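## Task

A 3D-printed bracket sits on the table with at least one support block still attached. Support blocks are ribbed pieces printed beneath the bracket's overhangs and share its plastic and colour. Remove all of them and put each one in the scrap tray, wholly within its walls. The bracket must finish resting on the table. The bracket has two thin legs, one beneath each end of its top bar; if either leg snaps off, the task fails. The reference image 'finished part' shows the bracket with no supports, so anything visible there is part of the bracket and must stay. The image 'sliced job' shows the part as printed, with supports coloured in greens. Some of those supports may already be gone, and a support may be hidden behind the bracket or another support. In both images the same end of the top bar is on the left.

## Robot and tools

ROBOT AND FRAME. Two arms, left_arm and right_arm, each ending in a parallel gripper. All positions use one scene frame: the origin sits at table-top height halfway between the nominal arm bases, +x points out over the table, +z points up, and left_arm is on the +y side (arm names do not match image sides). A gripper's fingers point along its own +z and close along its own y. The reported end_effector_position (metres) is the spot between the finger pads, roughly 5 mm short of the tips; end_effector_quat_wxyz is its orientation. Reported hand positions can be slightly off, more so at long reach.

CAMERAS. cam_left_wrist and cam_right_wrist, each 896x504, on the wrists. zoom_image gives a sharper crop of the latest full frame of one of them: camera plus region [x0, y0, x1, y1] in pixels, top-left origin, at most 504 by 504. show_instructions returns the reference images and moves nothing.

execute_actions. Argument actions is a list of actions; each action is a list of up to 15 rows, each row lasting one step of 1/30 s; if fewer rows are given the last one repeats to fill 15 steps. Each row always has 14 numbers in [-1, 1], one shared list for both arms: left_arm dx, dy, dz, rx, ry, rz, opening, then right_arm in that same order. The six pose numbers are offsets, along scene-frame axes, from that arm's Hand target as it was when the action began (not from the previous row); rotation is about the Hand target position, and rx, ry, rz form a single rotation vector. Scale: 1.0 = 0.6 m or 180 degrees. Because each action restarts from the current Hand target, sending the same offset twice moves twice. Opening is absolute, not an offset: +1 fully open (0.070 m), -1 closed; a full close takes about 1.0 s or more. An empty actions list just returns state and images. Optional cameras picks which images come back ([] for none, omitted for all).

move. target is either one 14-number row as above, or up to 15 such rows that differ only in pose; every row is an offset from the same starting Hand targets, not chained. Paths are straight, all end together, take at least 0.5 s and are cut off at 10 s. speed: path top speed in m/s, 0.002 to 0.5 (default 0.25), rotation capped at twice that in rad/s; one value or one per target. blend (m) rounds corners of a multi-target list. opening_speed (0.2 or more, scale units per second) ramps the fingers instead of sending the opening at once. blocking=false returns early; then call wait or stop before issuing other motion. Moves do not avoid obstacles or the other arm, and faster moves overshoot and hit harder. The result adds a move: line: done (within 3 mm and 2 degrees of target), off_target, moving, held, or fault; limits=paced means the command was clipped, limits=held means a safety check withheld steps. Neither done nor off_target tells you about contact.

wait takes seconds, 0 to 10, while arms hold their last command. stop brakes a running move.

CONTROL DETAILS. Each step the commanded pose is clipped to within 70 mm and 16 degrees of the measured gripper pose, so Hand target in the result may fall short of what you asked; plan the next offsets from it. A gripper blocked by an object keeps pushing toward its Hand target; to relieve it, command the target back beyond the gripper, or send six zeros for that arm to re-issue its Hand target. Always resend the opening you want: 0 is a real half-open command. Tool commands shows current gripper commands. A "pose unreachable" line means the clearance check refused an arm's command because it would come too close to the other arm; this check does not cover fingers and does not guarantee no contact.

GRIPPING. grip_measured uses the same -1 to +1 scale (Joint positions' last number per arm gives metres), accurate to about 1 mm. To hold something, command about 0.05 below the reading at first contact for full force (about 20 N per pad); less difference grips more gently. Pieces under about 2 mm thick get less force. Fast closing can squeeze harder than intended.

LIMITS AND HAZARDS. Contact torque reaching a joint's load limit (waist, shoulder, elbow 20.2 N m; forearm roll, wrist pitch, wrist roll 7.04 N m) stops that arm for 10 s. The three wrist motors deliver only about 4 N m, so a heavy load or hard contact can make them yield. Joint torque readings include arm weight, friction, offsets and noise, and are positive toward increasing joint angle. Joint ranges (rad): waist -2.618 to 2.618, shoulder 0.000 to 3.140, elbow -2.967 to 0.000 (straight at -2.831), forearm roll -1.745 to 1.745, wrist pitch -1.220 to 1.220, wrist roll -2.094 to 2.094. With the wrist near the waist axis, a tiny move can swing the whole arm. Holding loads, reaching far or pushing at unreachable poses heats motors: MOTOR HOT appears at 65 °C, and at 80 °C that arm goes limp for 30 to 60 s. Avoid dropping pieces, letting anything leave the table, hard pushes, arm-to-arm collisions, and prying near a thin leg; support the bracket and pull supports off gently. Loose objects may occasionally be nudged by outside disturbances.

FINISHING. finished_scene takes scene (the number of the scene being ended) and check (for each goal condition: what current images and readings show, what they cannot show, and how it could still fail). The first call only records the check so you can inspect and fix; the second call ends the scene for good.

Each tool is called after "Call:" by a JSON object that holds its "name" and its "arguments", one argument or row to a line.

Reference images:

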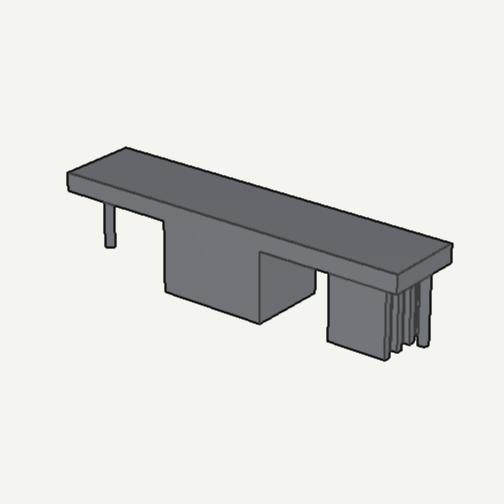

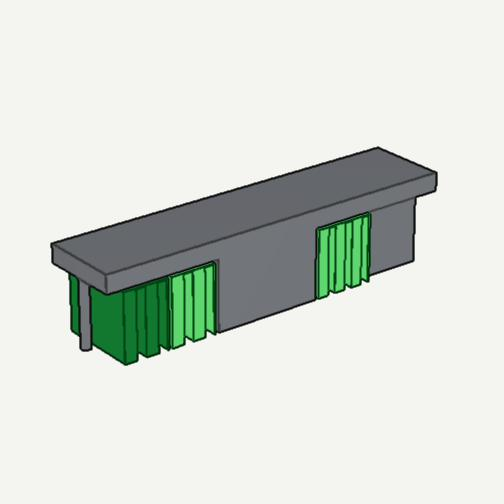

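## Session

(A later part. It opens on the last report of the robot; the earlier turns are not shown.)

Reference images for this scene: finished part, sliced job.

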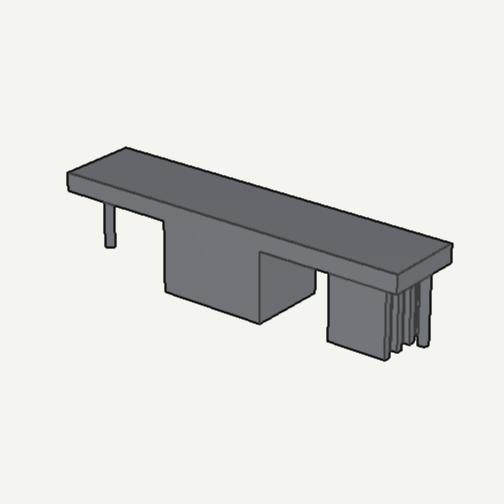

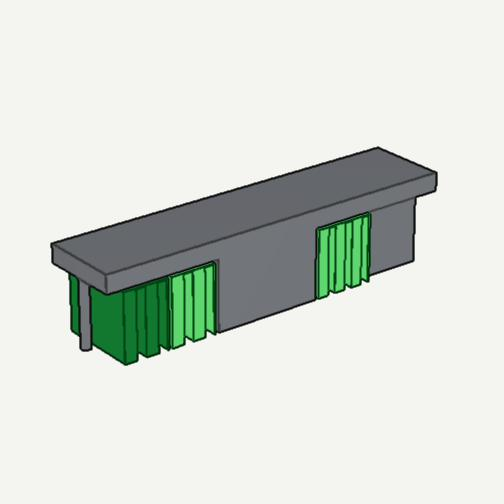

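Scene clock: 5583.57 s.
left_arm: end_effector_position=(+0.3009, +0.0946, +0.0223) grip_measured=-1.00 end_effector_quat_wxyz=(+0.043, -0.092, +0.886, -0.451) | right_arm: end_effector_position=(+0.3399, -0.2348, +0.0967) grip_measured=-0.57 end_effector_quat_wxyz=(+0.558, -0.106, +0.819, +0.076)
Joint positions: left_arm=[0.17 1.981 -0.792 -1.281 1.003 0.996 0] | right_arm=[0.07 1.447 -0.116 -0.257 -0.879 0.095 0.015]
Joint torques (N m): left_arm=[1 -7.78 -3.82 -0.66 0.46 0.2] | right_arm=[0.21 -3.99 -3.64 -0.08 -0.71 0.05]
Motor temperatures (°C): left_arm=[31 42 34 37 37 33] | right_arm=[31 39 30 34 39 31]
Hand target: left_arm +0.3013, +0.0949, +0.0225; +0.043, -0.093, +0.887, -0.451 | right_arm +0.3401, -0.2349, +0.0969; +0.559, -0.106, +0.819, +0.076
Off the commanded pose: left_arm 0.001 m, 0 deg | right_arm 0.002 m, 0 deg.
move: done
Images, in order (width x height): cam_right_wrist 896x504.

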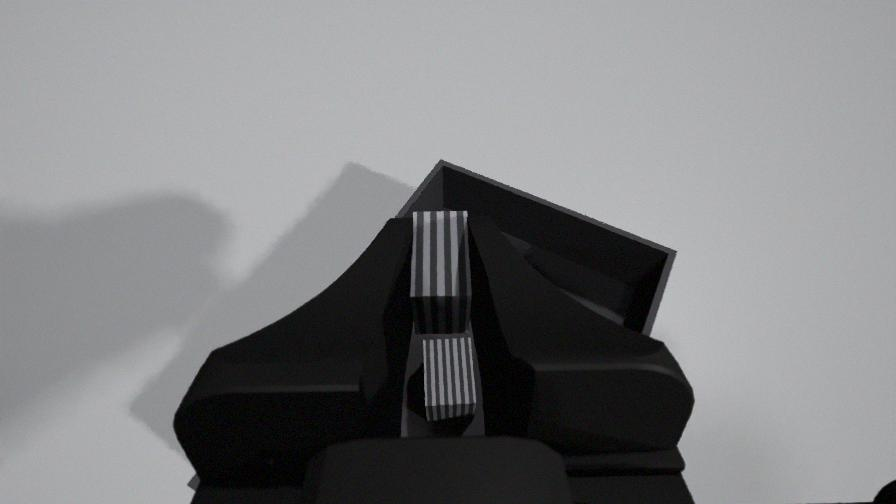

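Call:
{"name": "move", "arguments": {
  "target": [
    [0,0,0,0,0,0,-1,0.0732,-0.0268,-0.0115,-0.0095,0.0354,0,-0.62],
    [0,0,0,0,0,0,-1,0.0732,-0.0268,-0.0615,-0.0267,0.0998,0,-0.62],
    [0,0,0,0,0,0,-1,0.0732,-0.0268,-0.1115,-0.0397,0.1481,0,-0.62]
  ],
  "speed": 0.1,
  "blend": 0.01,
  "cameras": ["cam_right_wrist"]
}}

Scene clock: 5604.13 s.
left_arm: end_effector_position=(+0.3009, +0.0946, +0.0223) grip_measured=-1.00 end_effector_quat_wxyz=(+0.043, -0.092, +0.886, -0.451) | right_arm: end_effector_position=(+0.3840, -0.2534, +0.0295) grip_measured=-0.57 end_effector_quat_wxyz=(+0.347, -0.118, +0.929, +0.044)
Joint positions: left_arm=[0.17 1.981 -0.792 -1.281 1.003 0.996 0] | right_arm=[0.04 1.649 -0.526 -0.736 -0.224 0.548 0.015]
Joint torques (N m): left_arm=[0.98 -7.76 -3.78 -0.66 0.46 0.19] | right_arm=[-0.17 -5.52 -3.43 0.02 -0.54 0.05]
Motor temperatures (°C): left_arm=[31 42 34 37 37 33] | right_arm=[31 37 31 34 40 31]
Hand target: left_arm +0.3013, +0.0949, +0.0225; +0.043, -0.093, +0.887, -0.451 | right_arm +0.3843, -0.2533, +0.0299; +0.348, -0.118, +0.929, +0.044
Off the commanded pose: left_arm 0.001 m, 0 deg | right_arm 0.003 m, 0 deg.
move: done
Images, in order (width x height): cam_right_wrist 896x504.

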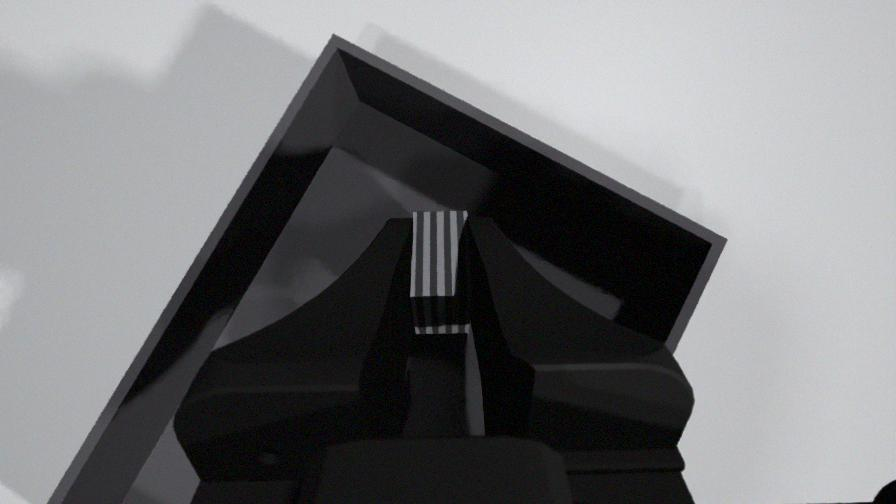

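Call:
{"name": "move", "arguments": {
  "target": [0,0,0,0,0,0,-1,0,0,-0.0108,0,0,0,-0.62],
  "speed": 0.03,
  "cameras": []
}}

Call:
{"name": "move", "arguments": {
  "target": [0,0,0,0,0,0,-1,0,0,-0.0042,0,0,0,-0.62],
  "speed": 0.02,
  "cameras": ["cam_right_wrist"]
}}

Scene clock: 5608.67 s.
left_arm: end_effector_position=(+0.3009, +0.0946, +0.0223) grip_measured=-1.00 end_effector_quat_wxyz=(+0.043, -0.092, +0.886, -0.451) | right_arm: end_effector_position=(+0.3847, -0.2530, +0.0239) grip_measured=-0.57 end_effector_quat_wxyz=(+0.349, -0.118, +0.929, +0.044)
Joint positions: left_arm=[0.17 1.981 -0.792 -1.281 1.003 0.996 0] | right_arm=[0.04 1.673 -0.519 -0.649 -0.252 0.458 0.015]
Joint torques (N m): left_arm=[0.97 -7.74 -3.76 -0.66 0.46 0.19] | right_arm=[-0.29 -4.42 -1.64 0.11 -0.35 0.02]
Motor temperatures (°C): left_arm=[31 42 34 37 37 33] | right_arm=[31 37 31 34 40 31]
Hand target: left_arm +0.3013, +0.0949, +0.0225; +0.043, -0.093, +0.887, -0.451 | right_arm +0.3842, -0.2532, +0.0233; +0.348, -0.118, +0.929, +0.044
Off the commanded pose: left_arm 0.001 m, 0 deg | right_arm 0.001 m, 0 deg.
move: done
No camera images: "cameras" was empty.

Scene clock: 5609.37 s.
left_arm: end_effector_position=(+0.3009, +0.0946, +0.0223) grip_measured=-1.00 end_effector_quat_wxyz=(+0.043, -0.092, +0.886, -0.451) | right_arm: end_effector_position=(+0.3857, -0.2527, +0.0227) grip_measured=-0.57 end_effector_quat_wxyz=(+0.351, -0.118, +0.928, +0.045)
Joint positions: left_arm=[0.17 1.981 -0.792 -1.281 1.003 0.996 0] | right_arm=[0.04 1.681 -0.517 -0.619 -0.265 0.428 0.015]
Joint torques (N m): left_arm=[0.96 -7.74 -3.76 -0.66 0.47 0.19] | right_arm=[0.34 -0.71 0.9 -0.04 0.6 -0.04]
Motor temperatures (°C): left_arm=[31 42 34 37 37 33] | right_arm=[31 37 31 34 39 31]
Hand target: left_arm +0.3013, +0.0949, +0.0225; +0.043, -0.093, +0.887, -0.451 | right_arm +0.3842, -0.2531, +0.0207; +0.348, -0.118, +0.929, +0.044
Off the commanded pose: left_arm 0.001 m, 0 deg | right_arm 0.002 m, 0 deg.
move: done
Images, in order (width x height): cam_right_wrist 896x504.

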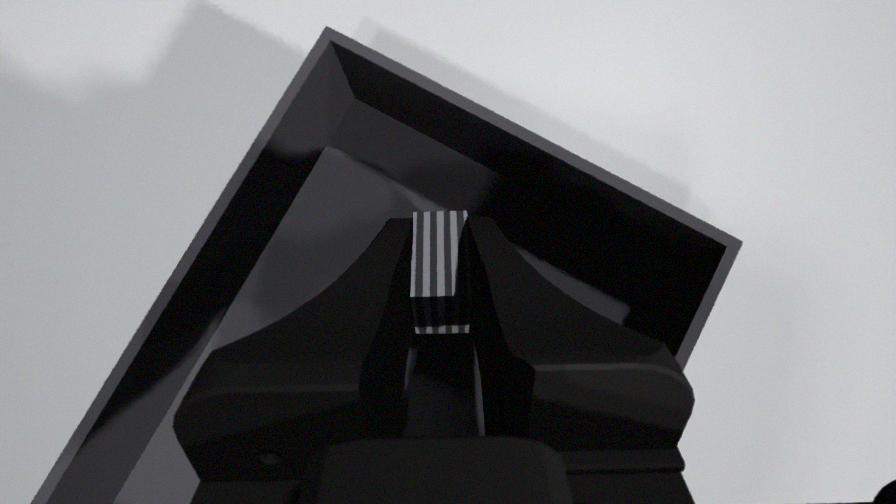

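Call:
{"name": "move", "arguments": {
  "target": [0,0,0,0,0,0,-1,0,0,0.0033,0,0,0,-0.2],
  "speed": 0.03,
  "opening_speed": 0.3,
  "cameras": []
}}

Call:
{"name": "move", "arguments": {
  "target": [0,0,0,0,0,0,-1,0,0,0.1,0.0316,-0.1181,0,-0.2],
  "speed": 0.1,
  "cameras": ["cam_right_wrist"]
}}

Scene clock: 5614.53 s.
left_arm: end_effector_position=(+0.3009, +0.0946, +0.0223) grip_measured=-1.00 end_effector_quat_wxyz=(+0.043, -0.092, +0.886, -0.451) | right_arm: end_effector_position=(+0.3841, -0.2533, +0.0224) grip_measured=-0.20 end_effector_quat_wxyz=(+0.347, -0.118, +0.929, +0.044)
Joint positions: left_arm=[0.17 1.981 -0.792 -1.281 1.003 0.996 0] | right_arm=[0.04 1.677 -0.517 -0.641 -0.253 0.45 0.028]
Joint torques (N m): left_arm=[0.93 -7.73 -3.74 -0.66 0.47 0.19] | right_arm=[0.05 -6.77 -3.47 0.11 -0.61 0.02]
Motor temperatures (°C): left_arm=[31 42 34 37 37 33] | right_arm=[31 37 31 34 40 31]
Hand target: left_arm +0.3013, +0.0949, +0.0225; +0.043, -0.093, +0.887, -0.451 | right_arm +0.3842, -0.2532, +0.0227; +0.348, -0.118, +0.929, +0.044
Off the commanded pose: left_arm 0.001 m, 0 deg | right_arm 0.000 m, 0 deg.
move: done
No camera images: "cameras" was empty.

Scene clock: 5616.73 s.
left_arm: end_effector_position=(+0.3009, +0.0946, +0.0223) grip_measured=-1.00 end_effector_quat_wxyz=(+0.043, -0.092, +0.886, -0.451) | right_arm: end_effector_position=(+0.3840, -0.2521, +0.0829) grip_measured=-0.20 end_effector_quat_wxyz=(+0.518, -0.108, +0.846, +0.070)
Joint positions: left_arm=[0.17 1.981 -0.792 -1.281 1.003 0.996 0] | right_arm=[-0.04 1.571 -0.316 -0.435 -0.724 0.194 0.028]
Joint torques (N m): left_arm=[0.92 -7.72 -3.73 -0.65 0.46 0.18] | right_arm=[-0.64 -5.55 -2.16 0.23 -0.61 -0.01]
Motor temperatures (°C): left_arm=[31 42 34 37 37 33] | right_arm=[31 37 31 34 40 31]
Hand target: left_arm +0.3013, +0.0949, +0.0225; +0.043, -0.093, +0.887, -0.451 | right_arm +0.3840, -0.2523, +0.0827; +0.518, -0.108, +0.846, +0.070
Off the commanded pose: left_arm 0.001 m, 0 deg | right_arm 0.001 m, 0 deg.
move: done
Images, in order (width x height): cam_right_wrist 896x504.

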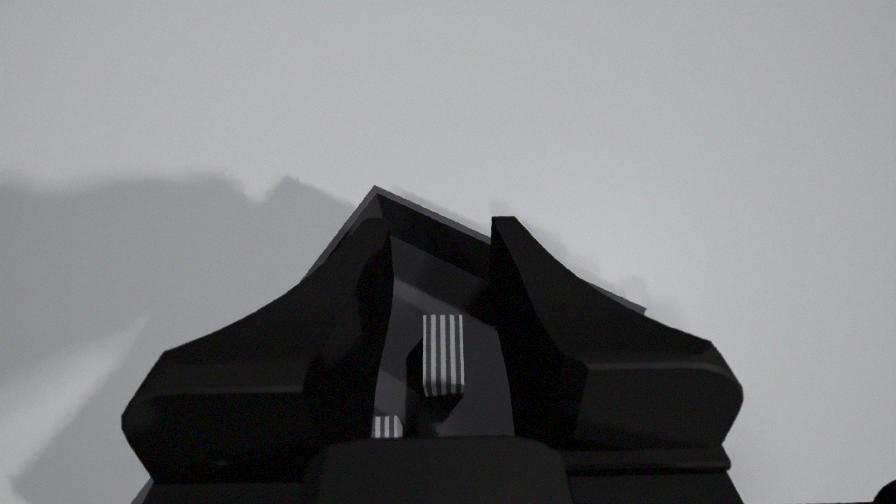

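Call:
{"name": "move", "arguments": {
  "target": [
    [0,0,0,0,0,0,-1,-0.1567,0.1872,0.0122,0,0,0.25,1.0],
    [0,0,0,0,0,0,-1,-0.1717,0.3705,-0.0212,0,0,0.4167,1.0]
  ],
  "speed": 0.2,
  "blend": 0.03,
  "opening_speed": 0.6,
  "cameras": ["cam_right_wrist"]
}}

Call:
{"name": "zoom_image", "arguments": {
  "camera": "cam_right_wrist",
  "region": [260, 60, 600, 230]
}}

Scene clock: 5669.90 s.
left_arm: end_effector_position=(+0.3009, +0.0946, +0.0223) grip_measured=-1.00 end_effector_quat_wxyz=(+0.043, -0.092, +0.886, -0.451) | right_arm: end_effector_position=(+0.2814, -0.0300, +0.0678) grip_measured=+1.00 end_effector_quat_wxyz=(-0.366, +0.602, -0.607, -0.368)
Joint positions: left_arm=[0.17 1.981 -0.792 -1.281 1.003 0.996 0] | right_arm=[0.286 1.864 -0.688 -1.576 -1.027 0.557 0.07]
Joint torques (N m): left_arm=[0.89 -7.71 -3.69 -0.65 0.47 0.18] | right_arm=[-0.43 -7.12 -1.33 0.68 -0.64 -0.02]
Motor temperatures (°C): left_arm=[31 42 34 37 37 33] | right_arm=[31 36 31 34 39 31]
Hand target: left_arm +0.3013, +0.0949, +0.0225; +0.043, -0.093, +0.887, -0.451 | right_arm +0.2812, -0.0304, +0.0678; -0.366, +0.601, -0.607, -0.368
Off the commanded pose: left_arm 0.001 m, 0 deg | right_arm 0.002 m, 0 deg.
move: done
Images, in order (width x height): cam_right_wrist 896x504.

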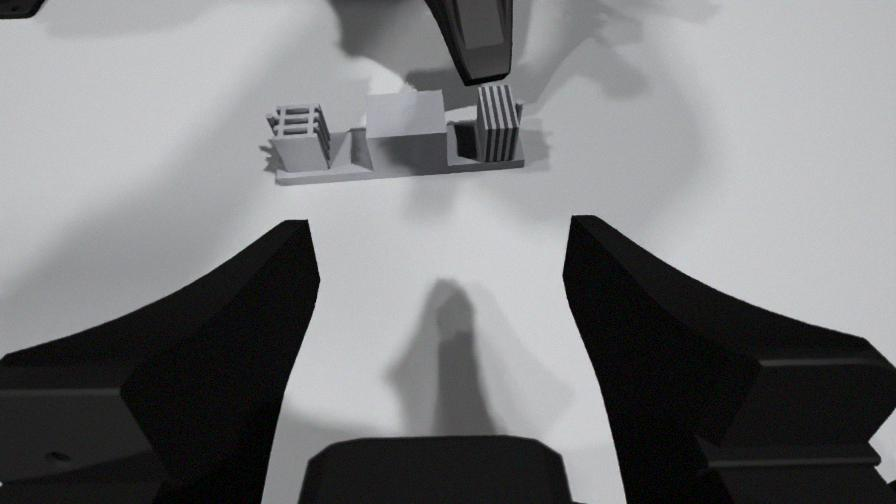

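Scaled by 1.482 from the camera's 896x504 image, which has a finer 1280x720 frame.

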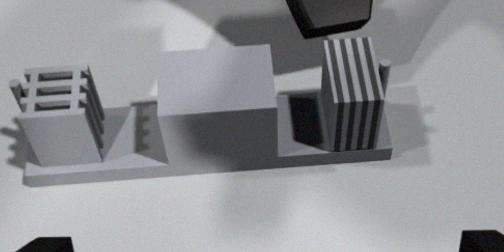

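Call:
{"name": "move", "arguments": {
  "target": [0,0.0335,0.0333,0,0,0,-1,-0.0003,0.0923,-0.053,0.0303,-0.0012,0.0239,1.0],
  "speed": 0.12,
  "cameras": ["cam_right_wrist"]
}}

Call:
{"name": "zoom_image", "arguments": {
  "camera": "cam_right_wrist",
  "region": [260, 90, 640, 280]
}}

Scene clock: 5705.83 s.
left_arm: end_effector_position=(+0.3009, +0.1153, +0.0426) grip_measured=-1.00 end_effector_quat_wxyz=(+0.043, -0.093, +0.887, -0.451) | right_arm: end_effector_position=(+0.2803, +0.0262, +0.0356) grip_measured=+1.00 end_effector_quat_wxyz=(-0.381, +0.606, -0.565, -0.410)
Joint positions: left_arm=[0.242 1.923 -0.821 -1.177 1.063 0.913 0] | right_arm=[0.435 2.105 -0.798 -1.383 -1.095 0.374 0.07]
Joint torques (N m): left_arm=[-0.58 -6.27 -3.42 -0.77 0.4 0.21] | right_arm=[-0.57 -8.69 -1.44 0.23 -0.7 0.13]
Motor temperatures (°C): left_arm=[31 42 34 37 37 33] | right_arm=[31 38 31 34 38 31]
Hand target: left_arm +0.3009, +0.1151, +0.0424; +0.043, -0.093, +0.887, -0.451 | right_arm +0.2805, +0.0258, +0.0362; -0.381, +0.606, -0.565, -0.410
Off the commanded pose: left_arm 0.001 m, 0 deg | right_arm 0.001 m, 0 deg.
move: done
Images, in order (width x height): cam_right_wrist 896x504.

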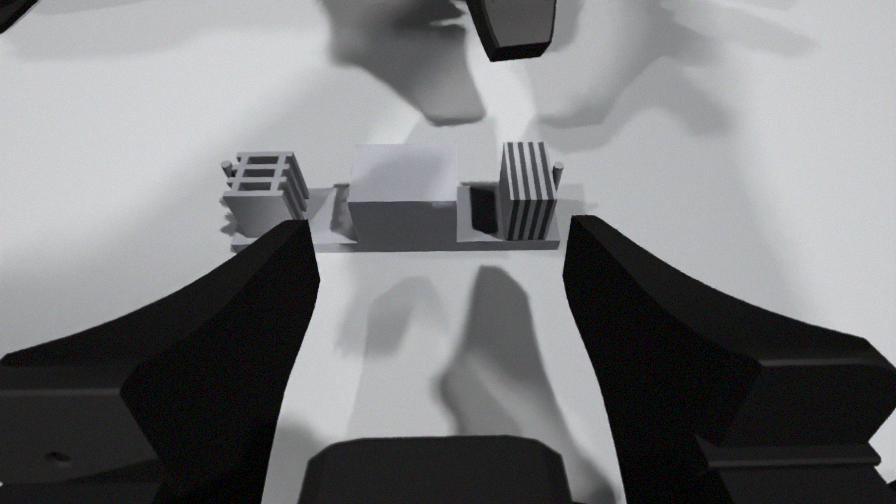

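Scaled by 1.326 from the camera's 896x504 image, which has a finer 1280x720 frame.

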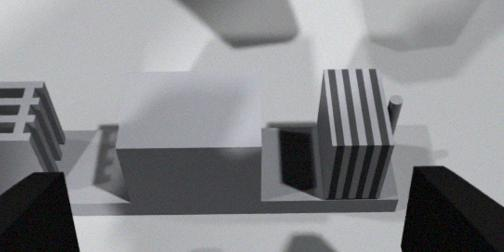

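Call:
{"name": "move", "arguments": {
  "target": [0,0,0,0,0,0,-1,0.0042,0.0203,-0.0028,0,0,0,1.0],
  "speed": 0.06,
  "cameras": ["cam_right_wrist"]
}}

Call:
{"name": "zoom_image", "arguments": {
  "camera": "cam_right_wrist",
  "region": [280, 130, 620, 300]
}}

Scene clock: 5766.47 s.
left_arm: end_effector_position=(+0.3010, +0.1153, +0.0427) grip_measured=-1.00 end_effector_quat_wxyz=(+0.043, -0.093, +0.887, -0.451) | right_arm: end_effector_position=(+0.2831, +0.0381, +0.0350) grip_measured=+1.00 end_effector_quat_wxyz=(-0.382, +0.606, -0.564, -0.410)
Joint positions: left_arm=[0.242 1.923 -0.821 -1.178 1.063 0.914 0] | right_arm=[0.469 2.12 -0.83 -1.357 -1.08 0.389 0.07]
Joint torques (N m): left_arm=[-0.62 -5.32 -2.98 -0.77 0.4 0.22] | right_arm=[0.31 -7.1 -2.31 0.36 -0.61 0.07]
Motor temperatures (°C): left_arm=[31 40 34 37 36 33] | right_arm=[31 40 30 34 38 31]
Hand target: left_arm +0.3009, +0.1151, +0.0424; +0.043, -0.093, +0.887, -0.451 | right_arm +0.2830, +0.0380, +0.0346; -0.381, +0.606, -0.565, -0.410
Off the commanded pose: left_arm 0.000 m, 0 deg | right_arm 0.001 m, 0 deg.
move: done
Images, in order (width x height): cam_right_wrist 896x504.

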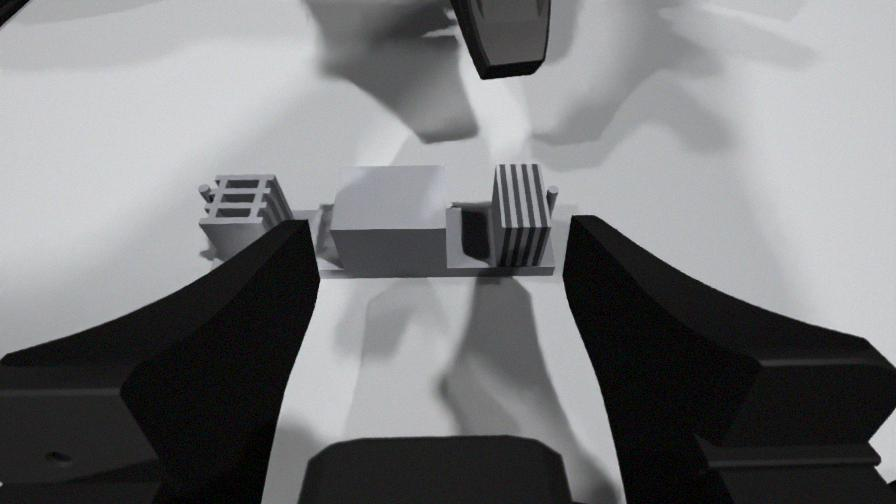

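Scaled by 1.482 from the camera's 896x504 image, which has a finer 1280x720 frame.

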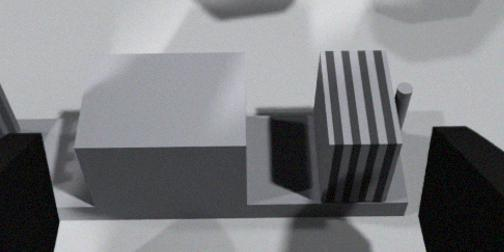

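Call:
{"name": "move", "arguments": {
  "target": [0,0,0,0,0,0,-1,-0.0014,0.02,-0.0017,0,0,0,1.0],
  "speed": 0.05,
  "cameras": ["cam_right_wrist"]
}}

Call:
{"name": "zoom_image", "arguments": {
  "camera": "cam_right_wrist",
  "region": [280, 160, 620, 330]
}}

Scene clock: 5779.00 s.
left_arm: end_effector_position=(+0.3010, +0.1153, +0.0427) grip_measured=-1.00 end_effector_quat_wxyz=(+0.043, -0.093, +0.887, -0.451) | right_arm: end_effector_position=(+0.2822, +0.0502, +0.0338) grip_measured=+1.00 end_effector_quat_wxyz=(-0.382, +0.606, -0.565, -0.410)
Joint positions: left_arm=[0.242 1.923 -0.821 -1.178 1.063 0.914 0] | right_arm=[0.507 2.132 -0.851 -1.324 -1.065 0.395 0.07]
Joint torques (N m): left_arm=[-0.62 -5.33 -2.97 -0.76 0.4 0.21] | right_arm=[0.23 -7.43 -2.54 0.35 -0.58 0.12]
Motor temperatures (°C): left_arm=[31 40 34 37 36 33] | right_arm=[31 39 30 34 39 31]
Hand target: left_arm +0.3009, +0.1151, +0.0424; +0.043, -0.093, +0.887, -0.451 | right_arm +0.2821, +0.0502, +0.0337; -0.381, +0.606, -0.565, -0.410
Off the commanded pose: left_arm 0.000 m, 0 deg | right_arm 0.000 m, 0 deg.
move: done
Images, in order (width x height): cam_right_wrist 896x504.

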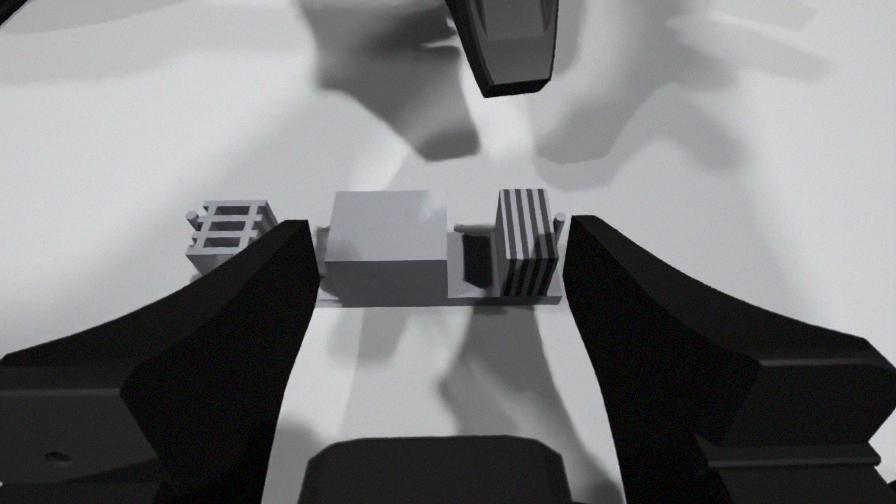

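Scaled by 1.482 from the camera's 896x504 image, which has a finer 1280x720 frame.

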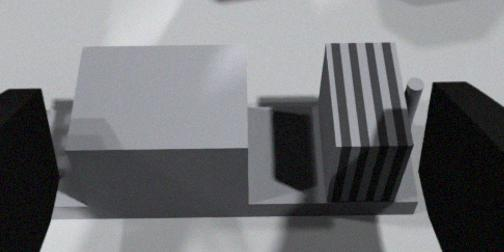

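Call:
{"name": "move", "arguments": {
  "target": [0,0,0,0,0,0,-1,0.0,0.0135,-0.001,0,0,0,1.0],
  "speed": 0.04,
  "cameras": ["cam_right_wrist"]
}}

Call:
{"name": "zoom_image", "arguments": {
  "camera": "cam_right_wrist",
  "region": [280, 160, 620, 350]
}}

Scene clock: 5790.23 s.
left_arm: end_effector_position=(+0.3010, +0.1153, +0.0427) grip_measured=-1.00 end_effector_quat_wxyz=(+0.043, -0.093, +0.887, -0.451) | right_arm: end_effector_position=(+0.2821, +0.0582, +0.0336) grip_measured=+1.00 end_effector_quat_wxyz=(-0.382, +0.606, -0.564, -0.410)
Joint positions: left_arm=[0.242 1.923 -0.821 -1.178 1.063 0.914 0] | right_arm=[0.531 2.14 -0.868 -1.306 -1.055 0.403 0.07]
Joint torques (N m): left_arm=[-0.61 -5.35 -3.02 -0.75 0.41 0.21] | right_arm=[0.44 -7.35 -2.66 0.44 -0.56 0.1]
Motor temperatures (°C): left_arm=[31 39 34 37 36 33] | right_arm=[31 40 30 34 39 31]
Hand target: left_arm +0.3009, +0.1151, +0.0424; +0.043, -0.093, +0.887, -0.451 | right_arm +0.2822, +0.0583, +0.0332; -0.381, +0.606, -0.565, -0.410
Off the commanded pose: left_arm 0.000 m, 0 deg | right_arm 0.000 m, 0 deg.
move: done
Images, in order (width x height): cam_right_wrist 896x504.

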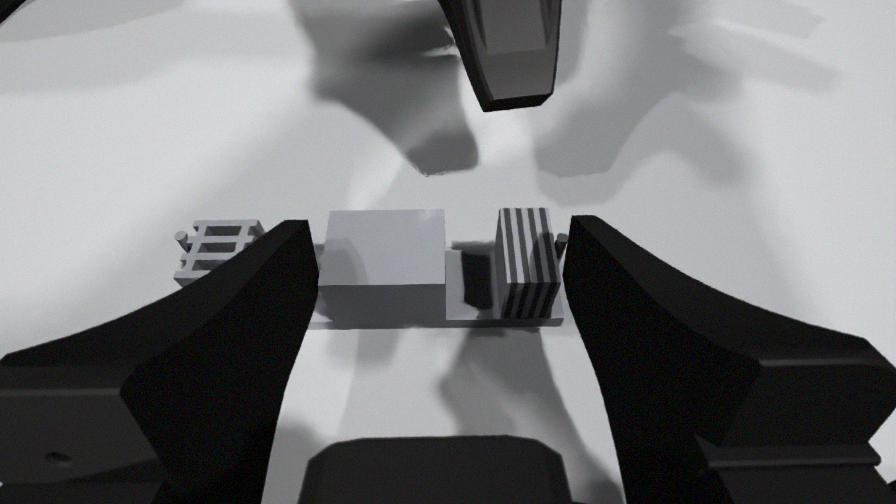

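Scaled by 1.482 from the camera's 896x504 image, which has a finer 1280x720 frame.

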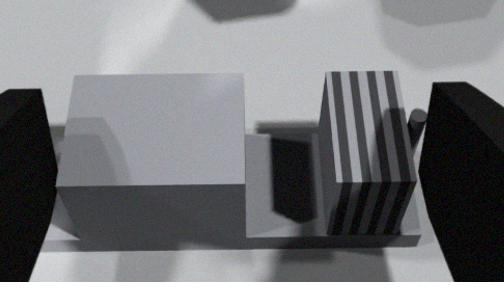

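Call:
{"name": "move", "arguments": {
  "target": [0,0,0,0,0,0,-1,0.0,0,0,0,0,0,0.86],
  "speed": 0.04,
  "opening_speed": 0.25,
  "cameras": []
}}

Call:
{"name": "move", "arguments": {
  "target": [0,0,0,0,0,0,-1,0.0,0,0,0,0,0,0.82],
  "speed": 0.04,
  "opening_speed": 0.25,
  "cameras": ["cam_right_wrist"]
}}

Scene clock: 5804.57 s.
left_arm: end_effector_position=(+0.3010, +0.1153, +0.0427) grip_measured=-1.00 end_effector_quat_wxyz=(+0.043, -0.093, +0.887, -0.451) | right_arm: end_effector_position=(+0.2820, +0.0582, +0.0332) grip_measured=+0.87 end_effector_quat_wxyz=(-0.381, +0.606, -0.565, -0.411)
Joint positions: left_arm=[0.242 1.923 -0.821 -1.178 1.063 0.914 0] | right_arm=[0.531 2.141 -0.868 -1.306 -1.055 0.403 0.066]
Joint torques (N m): left_arm=[-0.6 -5.35 -3.01 -0.74 0.42 0.2] | right_arm=[0.39 -7.47 -2.47 0.26 -0.6 -0.06]
Motor temperatures (°C): left_arm=[31 39 34 37 36 33] | right_arm=[31 39 31 34 39 31]
Hand target: left_arm +0.3009, +0.1151, +0.0424; +0.043, -0.093, +0.887, -0.451 | right_arm +0.2822, +0.0583, +0.0332; -0.381, +0.606, -0.565, -0.410
Off the commanded pose: left_arm 0.000 m, 0 deg | right_arm 0.000 m, 0 deg.
move: done
No camera images: "cameras" was empty.

Scene clock: 5805.27 s.
left_arm: end_effector_position=(+0.3010, +0.1153, +0.0427) grip_measured=-1.00 end_effector_quat_wxyz=(+0.043, -0.093, +0.887, -0.451) | right_arm: end_effector_position=(+0.2820, +0.0582, +0.0332) grip_measured=+0.82 end_effector_quat_wxyz=(-0.381, +0.606, -0.565, -0.411)
Joint positions: left_arm=[0.242 1.923 -0.821 -1.178 1.063 0.914 0] | right_arm=[0.531 2.141 -0.868 -1.306 -1.055 0.403 0.064]
Joint torques (N m): left_arm=[-0.6 -5.35 -3.04 -0.74 0.42 0.2] | right_arm=[0.24 -7.68 -2.33 0.48 -0.63 -0.01]
Motor temperatures (°C): left_arm=[31 39 34 37 36 33] | right_arm=[31 39 31 34 39 31]
Hand target: left_arm +0.3009, +0.1151, +0.0424; +0.043, -0.093, +0.887, -0.451 | right_arm +0.2822, +0.0583, +0.0332; -0.381, +0.606, -0.565, -0.410
Off the commanded pose: left_arm 0.000 m, 0 deg | right_arm 0.000 m, 0 deg.
move: done
Images, in order (width x height): cam_right_wrist 896x504.

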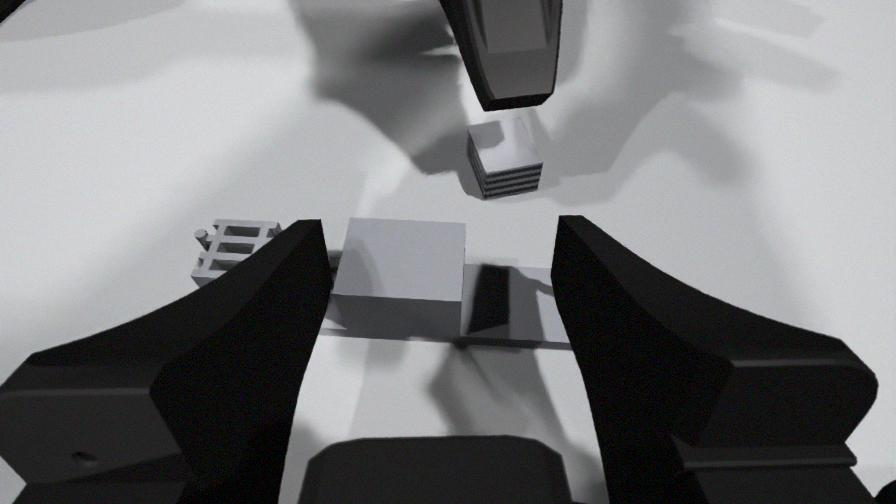

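Call:
{"name": "zoom_image", "arguments": {
  "camera": "cam_right_wrist",
  "region": [420, 90, 660, 360]
}}

Scaled by 1.867 from the camera's 896x504 image, which has a finer 1280x720 frame.

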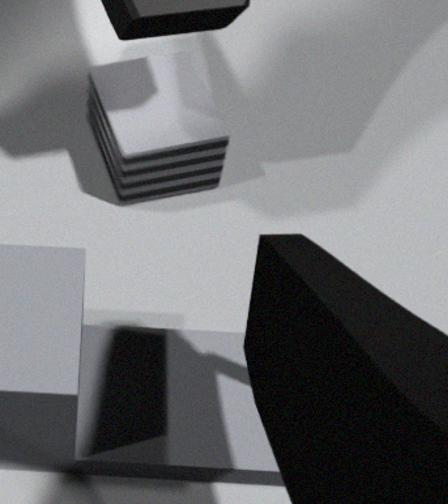

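Call:
{"name": "move", "arguments": {
  "target": [0,0,0,0,0,0,-1,0.0005,-0.005,0.04,0,0,0,0.82],
  "speed": 0.05,
  "cameras": ["cam_right_wrist"]
}}

Call:
{"name": "zoom_image", "arguments": {
  "camera": "cam_right_wrist",
  "region": [420, 130, 660, 400]
}}

Scene clock: 5826.30 s.
left_arm: end_effector_position=(+0.3010, +0.1153, +0.0427) grip_measured=-1.00 end_effector_quat_wxyz=(+0.043, -0.093, +0.887, -0.451) | right_arm: end_effector_position=(+0.2824, +0.0554, +0.0579) grip_measured=+0.82 end_effector_quat_wxyz=(-0.382, +0.606, -0.565, -0.410)
Joint positions: left_arm=[0.242 1.923 -0.821 -1.178 1.063 0.914 0] | right_arm=[0.522 2.057 -0.865 -1.359 -1.038 0.493 0.064]
Joint torques (N m): left_arm=[-0.58 -5.36 -3.05 -0.73 0.43 0.2] | right_arm=[-0.64 -7.75 -2.17 0.57 -0.52 -0.09]
Motor temperatures (°C): left_arm=[31 39 34 37 36 33] | right_arm=[31 40 30 34 40 31]
Hand target: left_arm +0.3009, +0.1151, +0.0424; +0.043, -0.093, +0.887, -0.451 | right_arm +0.2826, +0.0552, +0.0573; -0.381, +0.606, -0.565, -0.410
Off the commanded pose: left_arm 0.000 m, 0 deg | right_arm 0.001 m, 0 deg.
move: done
Images, in order (width x height): cam_right_wrist 896x504.

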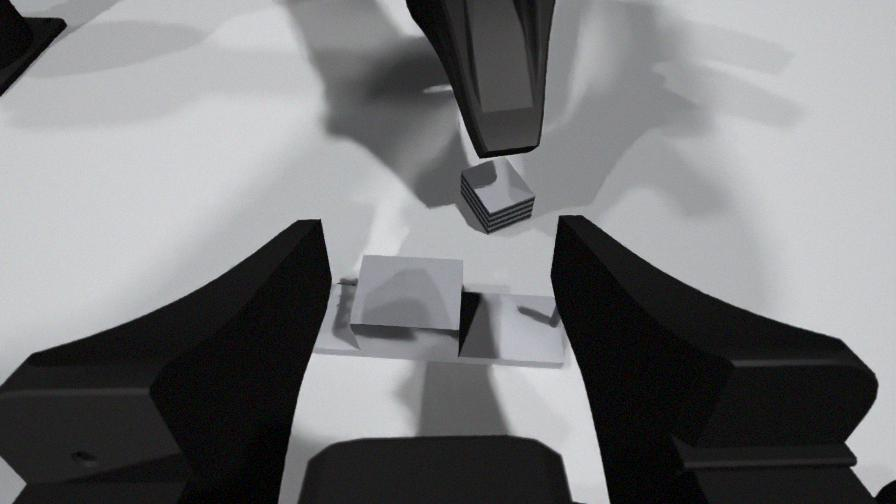

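Scaled by 1.867 from the camera's 896x504 image, which has a finer 1280x720 frame.

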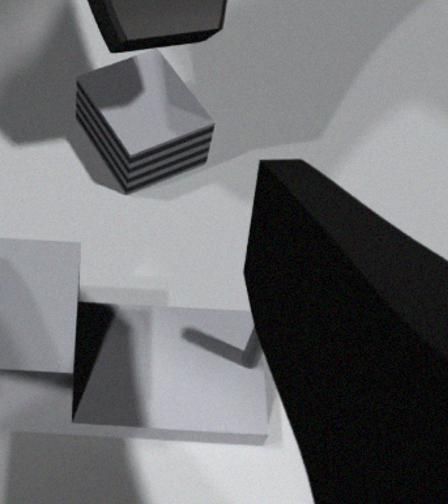

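Call:
{"name": "move", "arguments": {
  "target": [0.0985,0.1415,0.096,0,0,0.2667,-1,-0.0043,-0.042,0.0712,0,0,-0.1056,0.82],
  "speed": 0.2,
  "cameras": ["cam_right_wrist"]
}}

Call:
{"name": "zoom_image", "arguments": {
  "camera": "cam_right_wrist",
  "region": [280, 150, 680, 400]
}}

Scene clock: 5948.73 s.
left_arm: end_effector_position=(+0.3603, +0.1999, +0.0995) grip_measured=-1.00 end_effector_quat_wxyz=(+0.224, -0.445, +0.774, -0.391) | right_arm: end_effector_position=(+0.2800, +0.0305, +0.1012) grip_measured=+0.82 end_effector_quat_wxyz=(+0.445, -0.503, +0.657, +0.343)
Joint positions: left_arm=[0.297 1.592 -0.657 -1.605 0.628 0.605 0] | right_arm=[0.599 1.756 -0.593 -0.958 -0.856 0.435 0.064]
Joint torques (N m): left_arm=[-0.26 -5.13 -4.29 -0.4 0.37 0.21] | right_arm=[0.4 -6.38 -2.34 0.2 -0.67 -0.05]
Motor temperatures (°C): left_arm=[31 39 34 37 36 33] | right_arm=[31 38 31 34 39 31]
Hand target: left_arm +0.3601, +0.1997, +0.0993; +0.224, -0.445, +0.774, -0.391 | right_arm +0.2799, +0.0306, +0.1010; +0.445, -0.504, +0.657, +0.343
Off the commanded pose: left_arm 0.001 m, 0 deg | right_arm 0.001 m, 0 deg.
move: done
Images, in order (width x height): cam_right_wrist 896x504.

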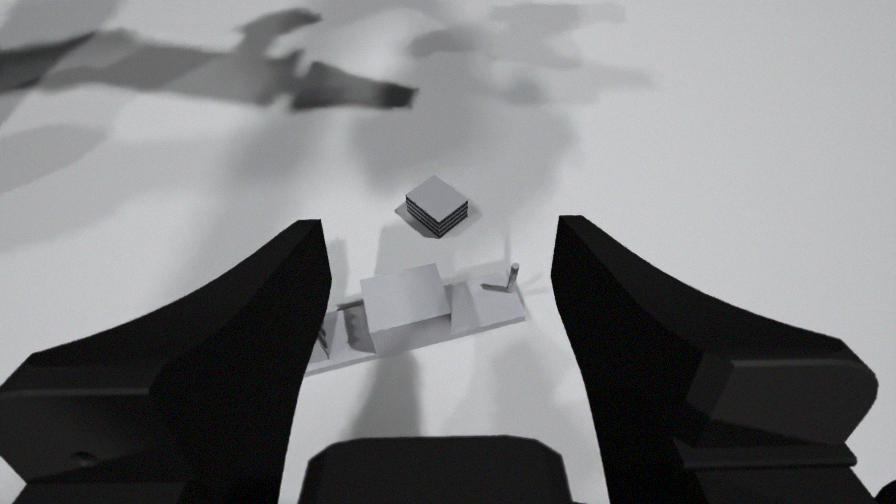

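Scaled by 1.260 from the camera's 896x504 image, which has a finer 1280x720 frame.

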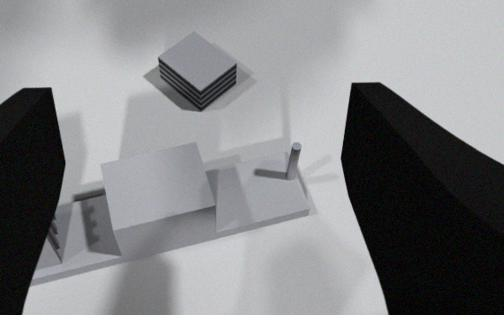

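Call:
{"name": "move", "arguments": {
  "target": [0,0,0,0,0,0,-1,0.0098,0.1427,-0.0167,0,0,-0.2333,0.0],
  "speed": 0.15,
  "opening_speed": 0.5,
  "cameras": ["cam_right_wrist"]
}}

Call:
{"name": "zoom_image", "arguments": {
  "camera": "cam_right_wrist",
  "region": [340, 230, 560, 440]
}}

Scene clock: 6024.97 s.
left_arm: end_effector_position=(+0.3602, +0.1998, +0.0994) grip_measured=-1.00 end_effector_quat_wxyz=(+0.224, -0.445, +0.774, -0.391) | right_arm: end_effector_position=(+0.2844, +0.1194, +0.0926) grip_measured=+0.00 end_effector_quat_wxyz=(+0.539, -0.232, +0.793, +0.167)
Joint positions: left_arm=[0.297 1.592 -0.657 -1.604 0.628 0.605 0] | right_arm=[1.339 1.98 -0.929 1.049 -0.805 -0.544 0.035]
Joint torques (N m): left_arm=[1.15 -3.83 -5.23 -0.39 0.36 0.2] | right_arm=[0.06 -8.15 -2.73 -0.65 -0.65 0.14]
Motor temperatures (°C): left_arm=[31 38 34 36 36 33] | right_arm=[31 37 31 34 40 31]
Hand target: left_arm +0.3601, +0.1997, +0.0993; +0.224, -0.445, +0.774, -0.391 | right_arm +0.2843, +0.1192, +0.0925; +0.539, -0.232, +0.793, +0.167
Off the commanded pose: left_arm 0.000 m, 0 deg | right_arm 0.004 m, 1 deg.
move: off_target (right_arm)
Images, in order (width x height): cam_right_wrist 896x504.

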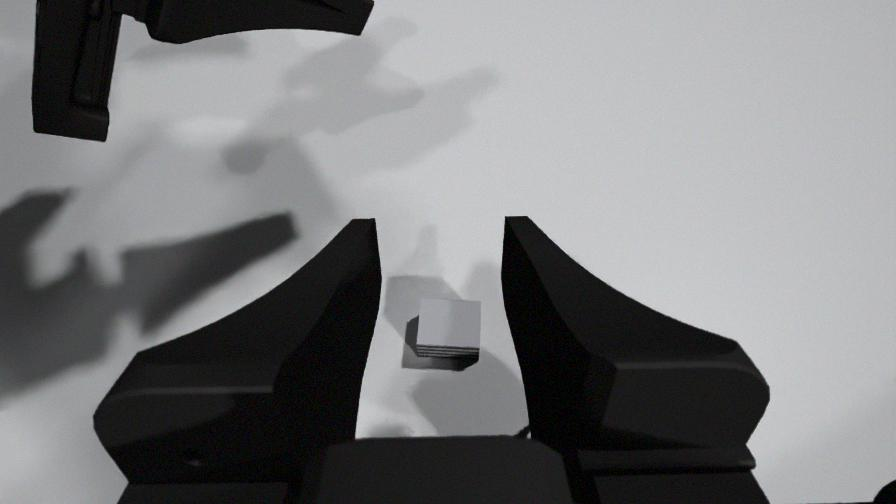

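Scaled by 2.291 from the camera's 896x504 image, which has a finer 1280x720 frame.

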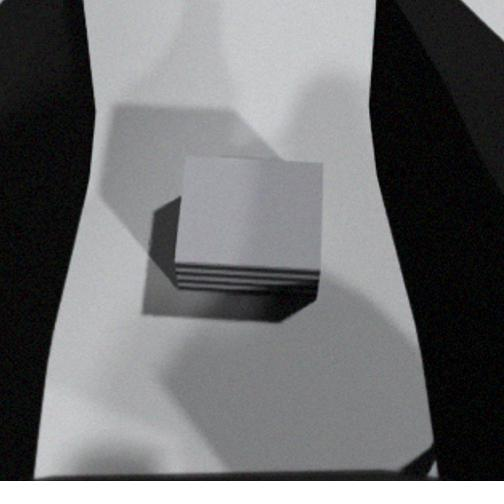

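Call:
{"name": "move", "arguments": {
  "target": [
    [0,0,0,0,0,0,-1,0.0363,0.0157,-0.0625,-0.0357,0.0537,-0.0201,0.0],
    [0,0,0,0,0,0,-1,0.0363,0.0157,-0.0958,-0.0509,0.0766,-0.0195,0.0]
  ],
  "speed": 0.07,
  "blend": 0.005,
  "cameras": ["cam_right_wrist"]
}}

Call:
{"name": "zoom_image", "arguments": {
  "camera": "cam_right_wrist",
  "region": [340, 150, 560, 360]
}}

Scene clock: 6085.93 s.
left_arm: end_effector_position=(+0.3602, +0.1998, +0.0994) grip_measured=-1.00 end_effector_quat_wxyz=(+0.224, -0.445, +0.774, -0.391) | right_arm: end_effector_position=(+0.3070, +0.1276, +0.0348) grip_measured=+0.00 end_effector_quat_wxyz=(+0.425, -0.227, +0.869, +0.112)
Joint positions: left_arm=[0.297 1.592 -0.657 -1.604 0.628 0.605 0] | right_arm=[1.249 2.101 -1.15 1.466 -0.549 -0.955 0.035]
Joint torques (N m): left_arm=[1.12 -3.85 -5.49 -0.41 0.36 0.17] | right_arm=[-0.41 -9.03 -3.81 -0.68 -0.43 0.14]
Motor temperatures (°C): left_arm=[31 38 35 36 36 33] | right_arm=[31 41 31 34 38 31]
Hand target: left_arm +0.3601, +0.1997, +0.0993; +0.224, -0.445, +0.774, -0.391 | right_arm +0.3071, +0.1276, +0.0350; +0.426, -0.227, +0.869, +0.113
Off the commanded pose: left_arm 0.000 m, 0 deg | right_arm 0.001 m, 0 deg.
move: done
Images, in order (width x height): cam_right_wrist 896x504.

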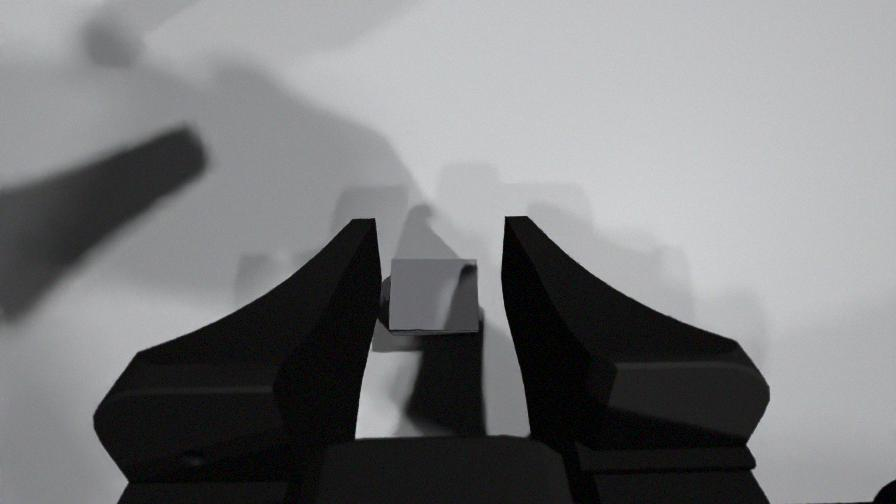

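Scaled by 2.291 from the camera's 896x504 image, which has a finer 1280x720 frame.

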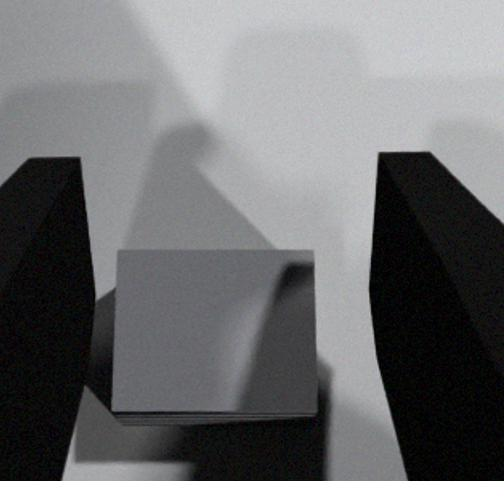

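Call:
{"name": "move", "arguments": {
  "target": [0,0,0,0,0,0,-1,-0.0047,0.0013,-0.035,-0.011,0.0193,0,0.0],
  "speed": 0.04,
  "cameras": ["cam_right_wrist"]
}}

Call:
{"name": "zoom_image", "arguments": {
  "camera": "cam_right_wrist",
  "region": [340, 150, 560, 360]
}}

Scene clock: 6099.20 s.
left_arm: end_effector_position=(+0.3602, +0.1998, +0.0994) grip_measured=-1.00 end_effector_quat_wxyz=(+0.224, -0.445, +0.774, -0.391) | right_arm: end_effector_position=(+0.3046, +0.1293, +0.0161) grip_measured=+0.00 end_effector_quat_wxyz=(+0.397, -0.231, +0.882, +0.106)
Joint positions: left_arm=[0.297 1.592 -0.657 -1.604 0.628 0.605 0] | right_arm=[1.24 2.139 -1.183 1.554 -0.508 -1.035 0.035]
Joint torques (N m): left_arm=[1.13 -3.86 -5.46 -0.42 0.35 0.13] | right_arm=[-0.95 -5.93 -1.42 0.35 0.08 0.19]
Motor temperatures (°C): left_arm=[31 38 35 36 36 33] | right_arm=[31 41 31 34 38 31]
Hand target: left_arm +0.3601, +0.1997, +0.0993; +0.224, -0.445, +0.774, -0.391 | right_arm +0.3044, +0.1282, +0.0139; +0.395, -0.231, +0.883, +0.104
Off the commanded pose: left_arm 0.000 m, 0 deg | right_arm 0.002 m, 0 deg.
move: done
Images, in order (width x height): cam_right_wrist 896x504.

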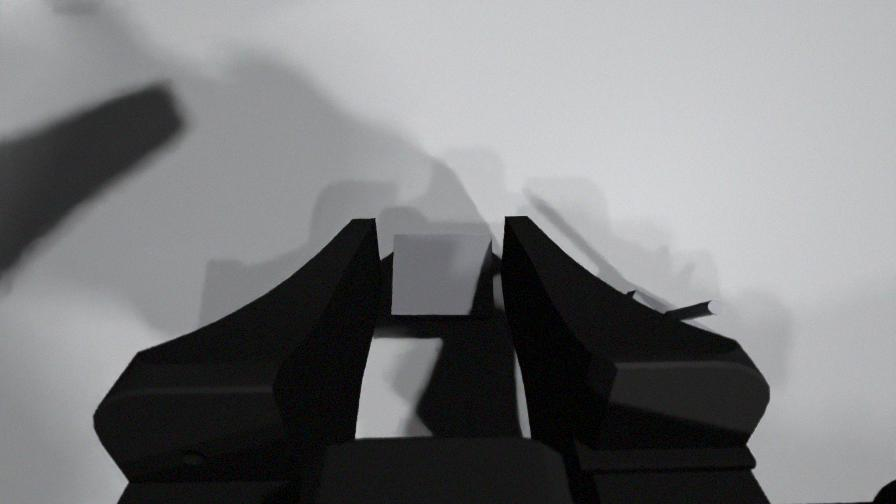

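Scaled by 2.291 from the camera's 896x504 image, which has a finer 1280x720 frame.

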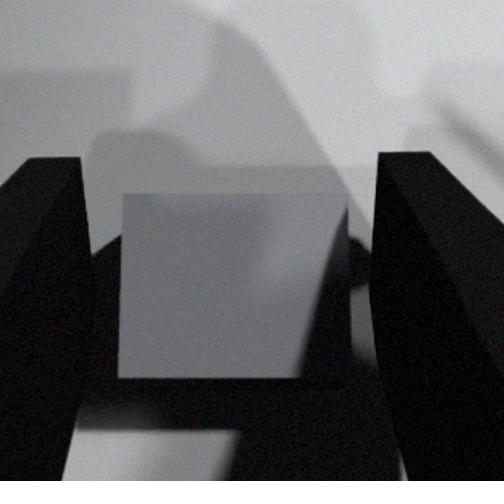

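Call:
{"name": "move", "arguments": {
  "target": [0,0,0,0,0,0,-1,0,0,0.0050,0,0,0,0.0],
  "speed": 0.04,
  "cameras": []
}}

Scene clock: 6142.77 s.
left_arm: end_effector_position=(+0.3602, +0.1998, +0.0994) grip_measured=-1.00 end_effector_quat_wxyz=(+0.224, -0.445, +0.774, -0.391) | right_arm: end_effector_position=(+0.3039, +0.1274, +0.0152) grip_measured=+0.00 end_effector_quat_wxyz=(+0.394, -0.231, +0.884, +0.103)
Joint positions: left_arm=[0.297 1.592 -0.657 -1.604 0.628 0.605 0] | right_arm=[1.239 2.136 -1.181 1.573 -0.506 -1.053 0.035]
Joint torques (N m): left_arm=[1.09 -3.89 -5.41 -0.45 0.32 0.08] | right_arm=[-0.01 -10.77 -3.81 -0.59 -0.3 0.03]
Motor temperatures (°C): left_arm=[31 38 35 36 36 33] | right_arm=[31 39 31 34 37 31]
Hand target: left_arm +0.3601, +0.1997, +0.0993; +0.224, -0.445, +0.774, -0.391 | right_arm +0.3044, +0.1282, +0.0169; +0.395, -0.231, +0.883, +0.104
Off the commanded pose: left_arm 0.000 m, 0 deg | right_arm 0.002 m, 0 deg.
move: done
No camera images: "cameras" was empty.

Call:
{"name": "move", "arguments": {
  "target": [0,0,0,0,0,0,-1, 0,0,0,0,0,0,-0.2],
  "opening_speed": 0.3,
  "cameras": ["cam_right_wrist"]
}}

Scene clock: 6175.63 s.
left_arm: end_effector_position=(+0.3602, +0.1998, +0.0994) grip_measured=-1.00 end_effector_quat_wxyz=(+0.224, -0.445, +0.774, -0.391) | right_arm: end_effector_position=(+0.3042, +0.1282, +0.0167) grip_measured=-0.20 end_effector_quat_wxyz=(+0.395, -0.231, +0.883, +0.104)
Joint positions: left_arm=[0.297 1.592 -0.657 -1.604 0.628 0.605 0] | right_arm=[1.239 2.134 -1.182 1.572 -0.506 -1.053 0.028]
Joint torques (N m): left_arm=[1.08 -3.9 -5.39 -0.45 0.32 0.08] | right_arm=[0.09 -10.73 -3.98 -0.63 -0.42 0.13]
Motor temperatures (°C): left_arm=[31 38 35 36 36 33] | right_arm=[31 42 31 34 37 31]
Hand target: left_arm +0.3601, +0.1997, +0.0993; +0.224, -0.445, +0.774, -0.391 | right_arm +0.3044, +0.1282, +0.0169; +0.395, -0.231, +0.883, +0.104
Off the commanded pose: left_arm 0.000 m, 0 deg | right_arm 0.000 m, 0 deg.
move: done
Images, in order (width x height): cam_right_wrist 896x504.

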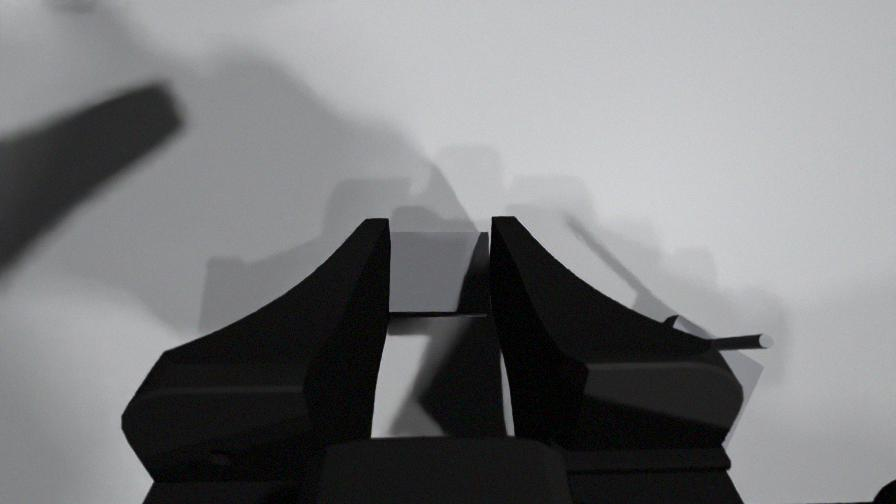

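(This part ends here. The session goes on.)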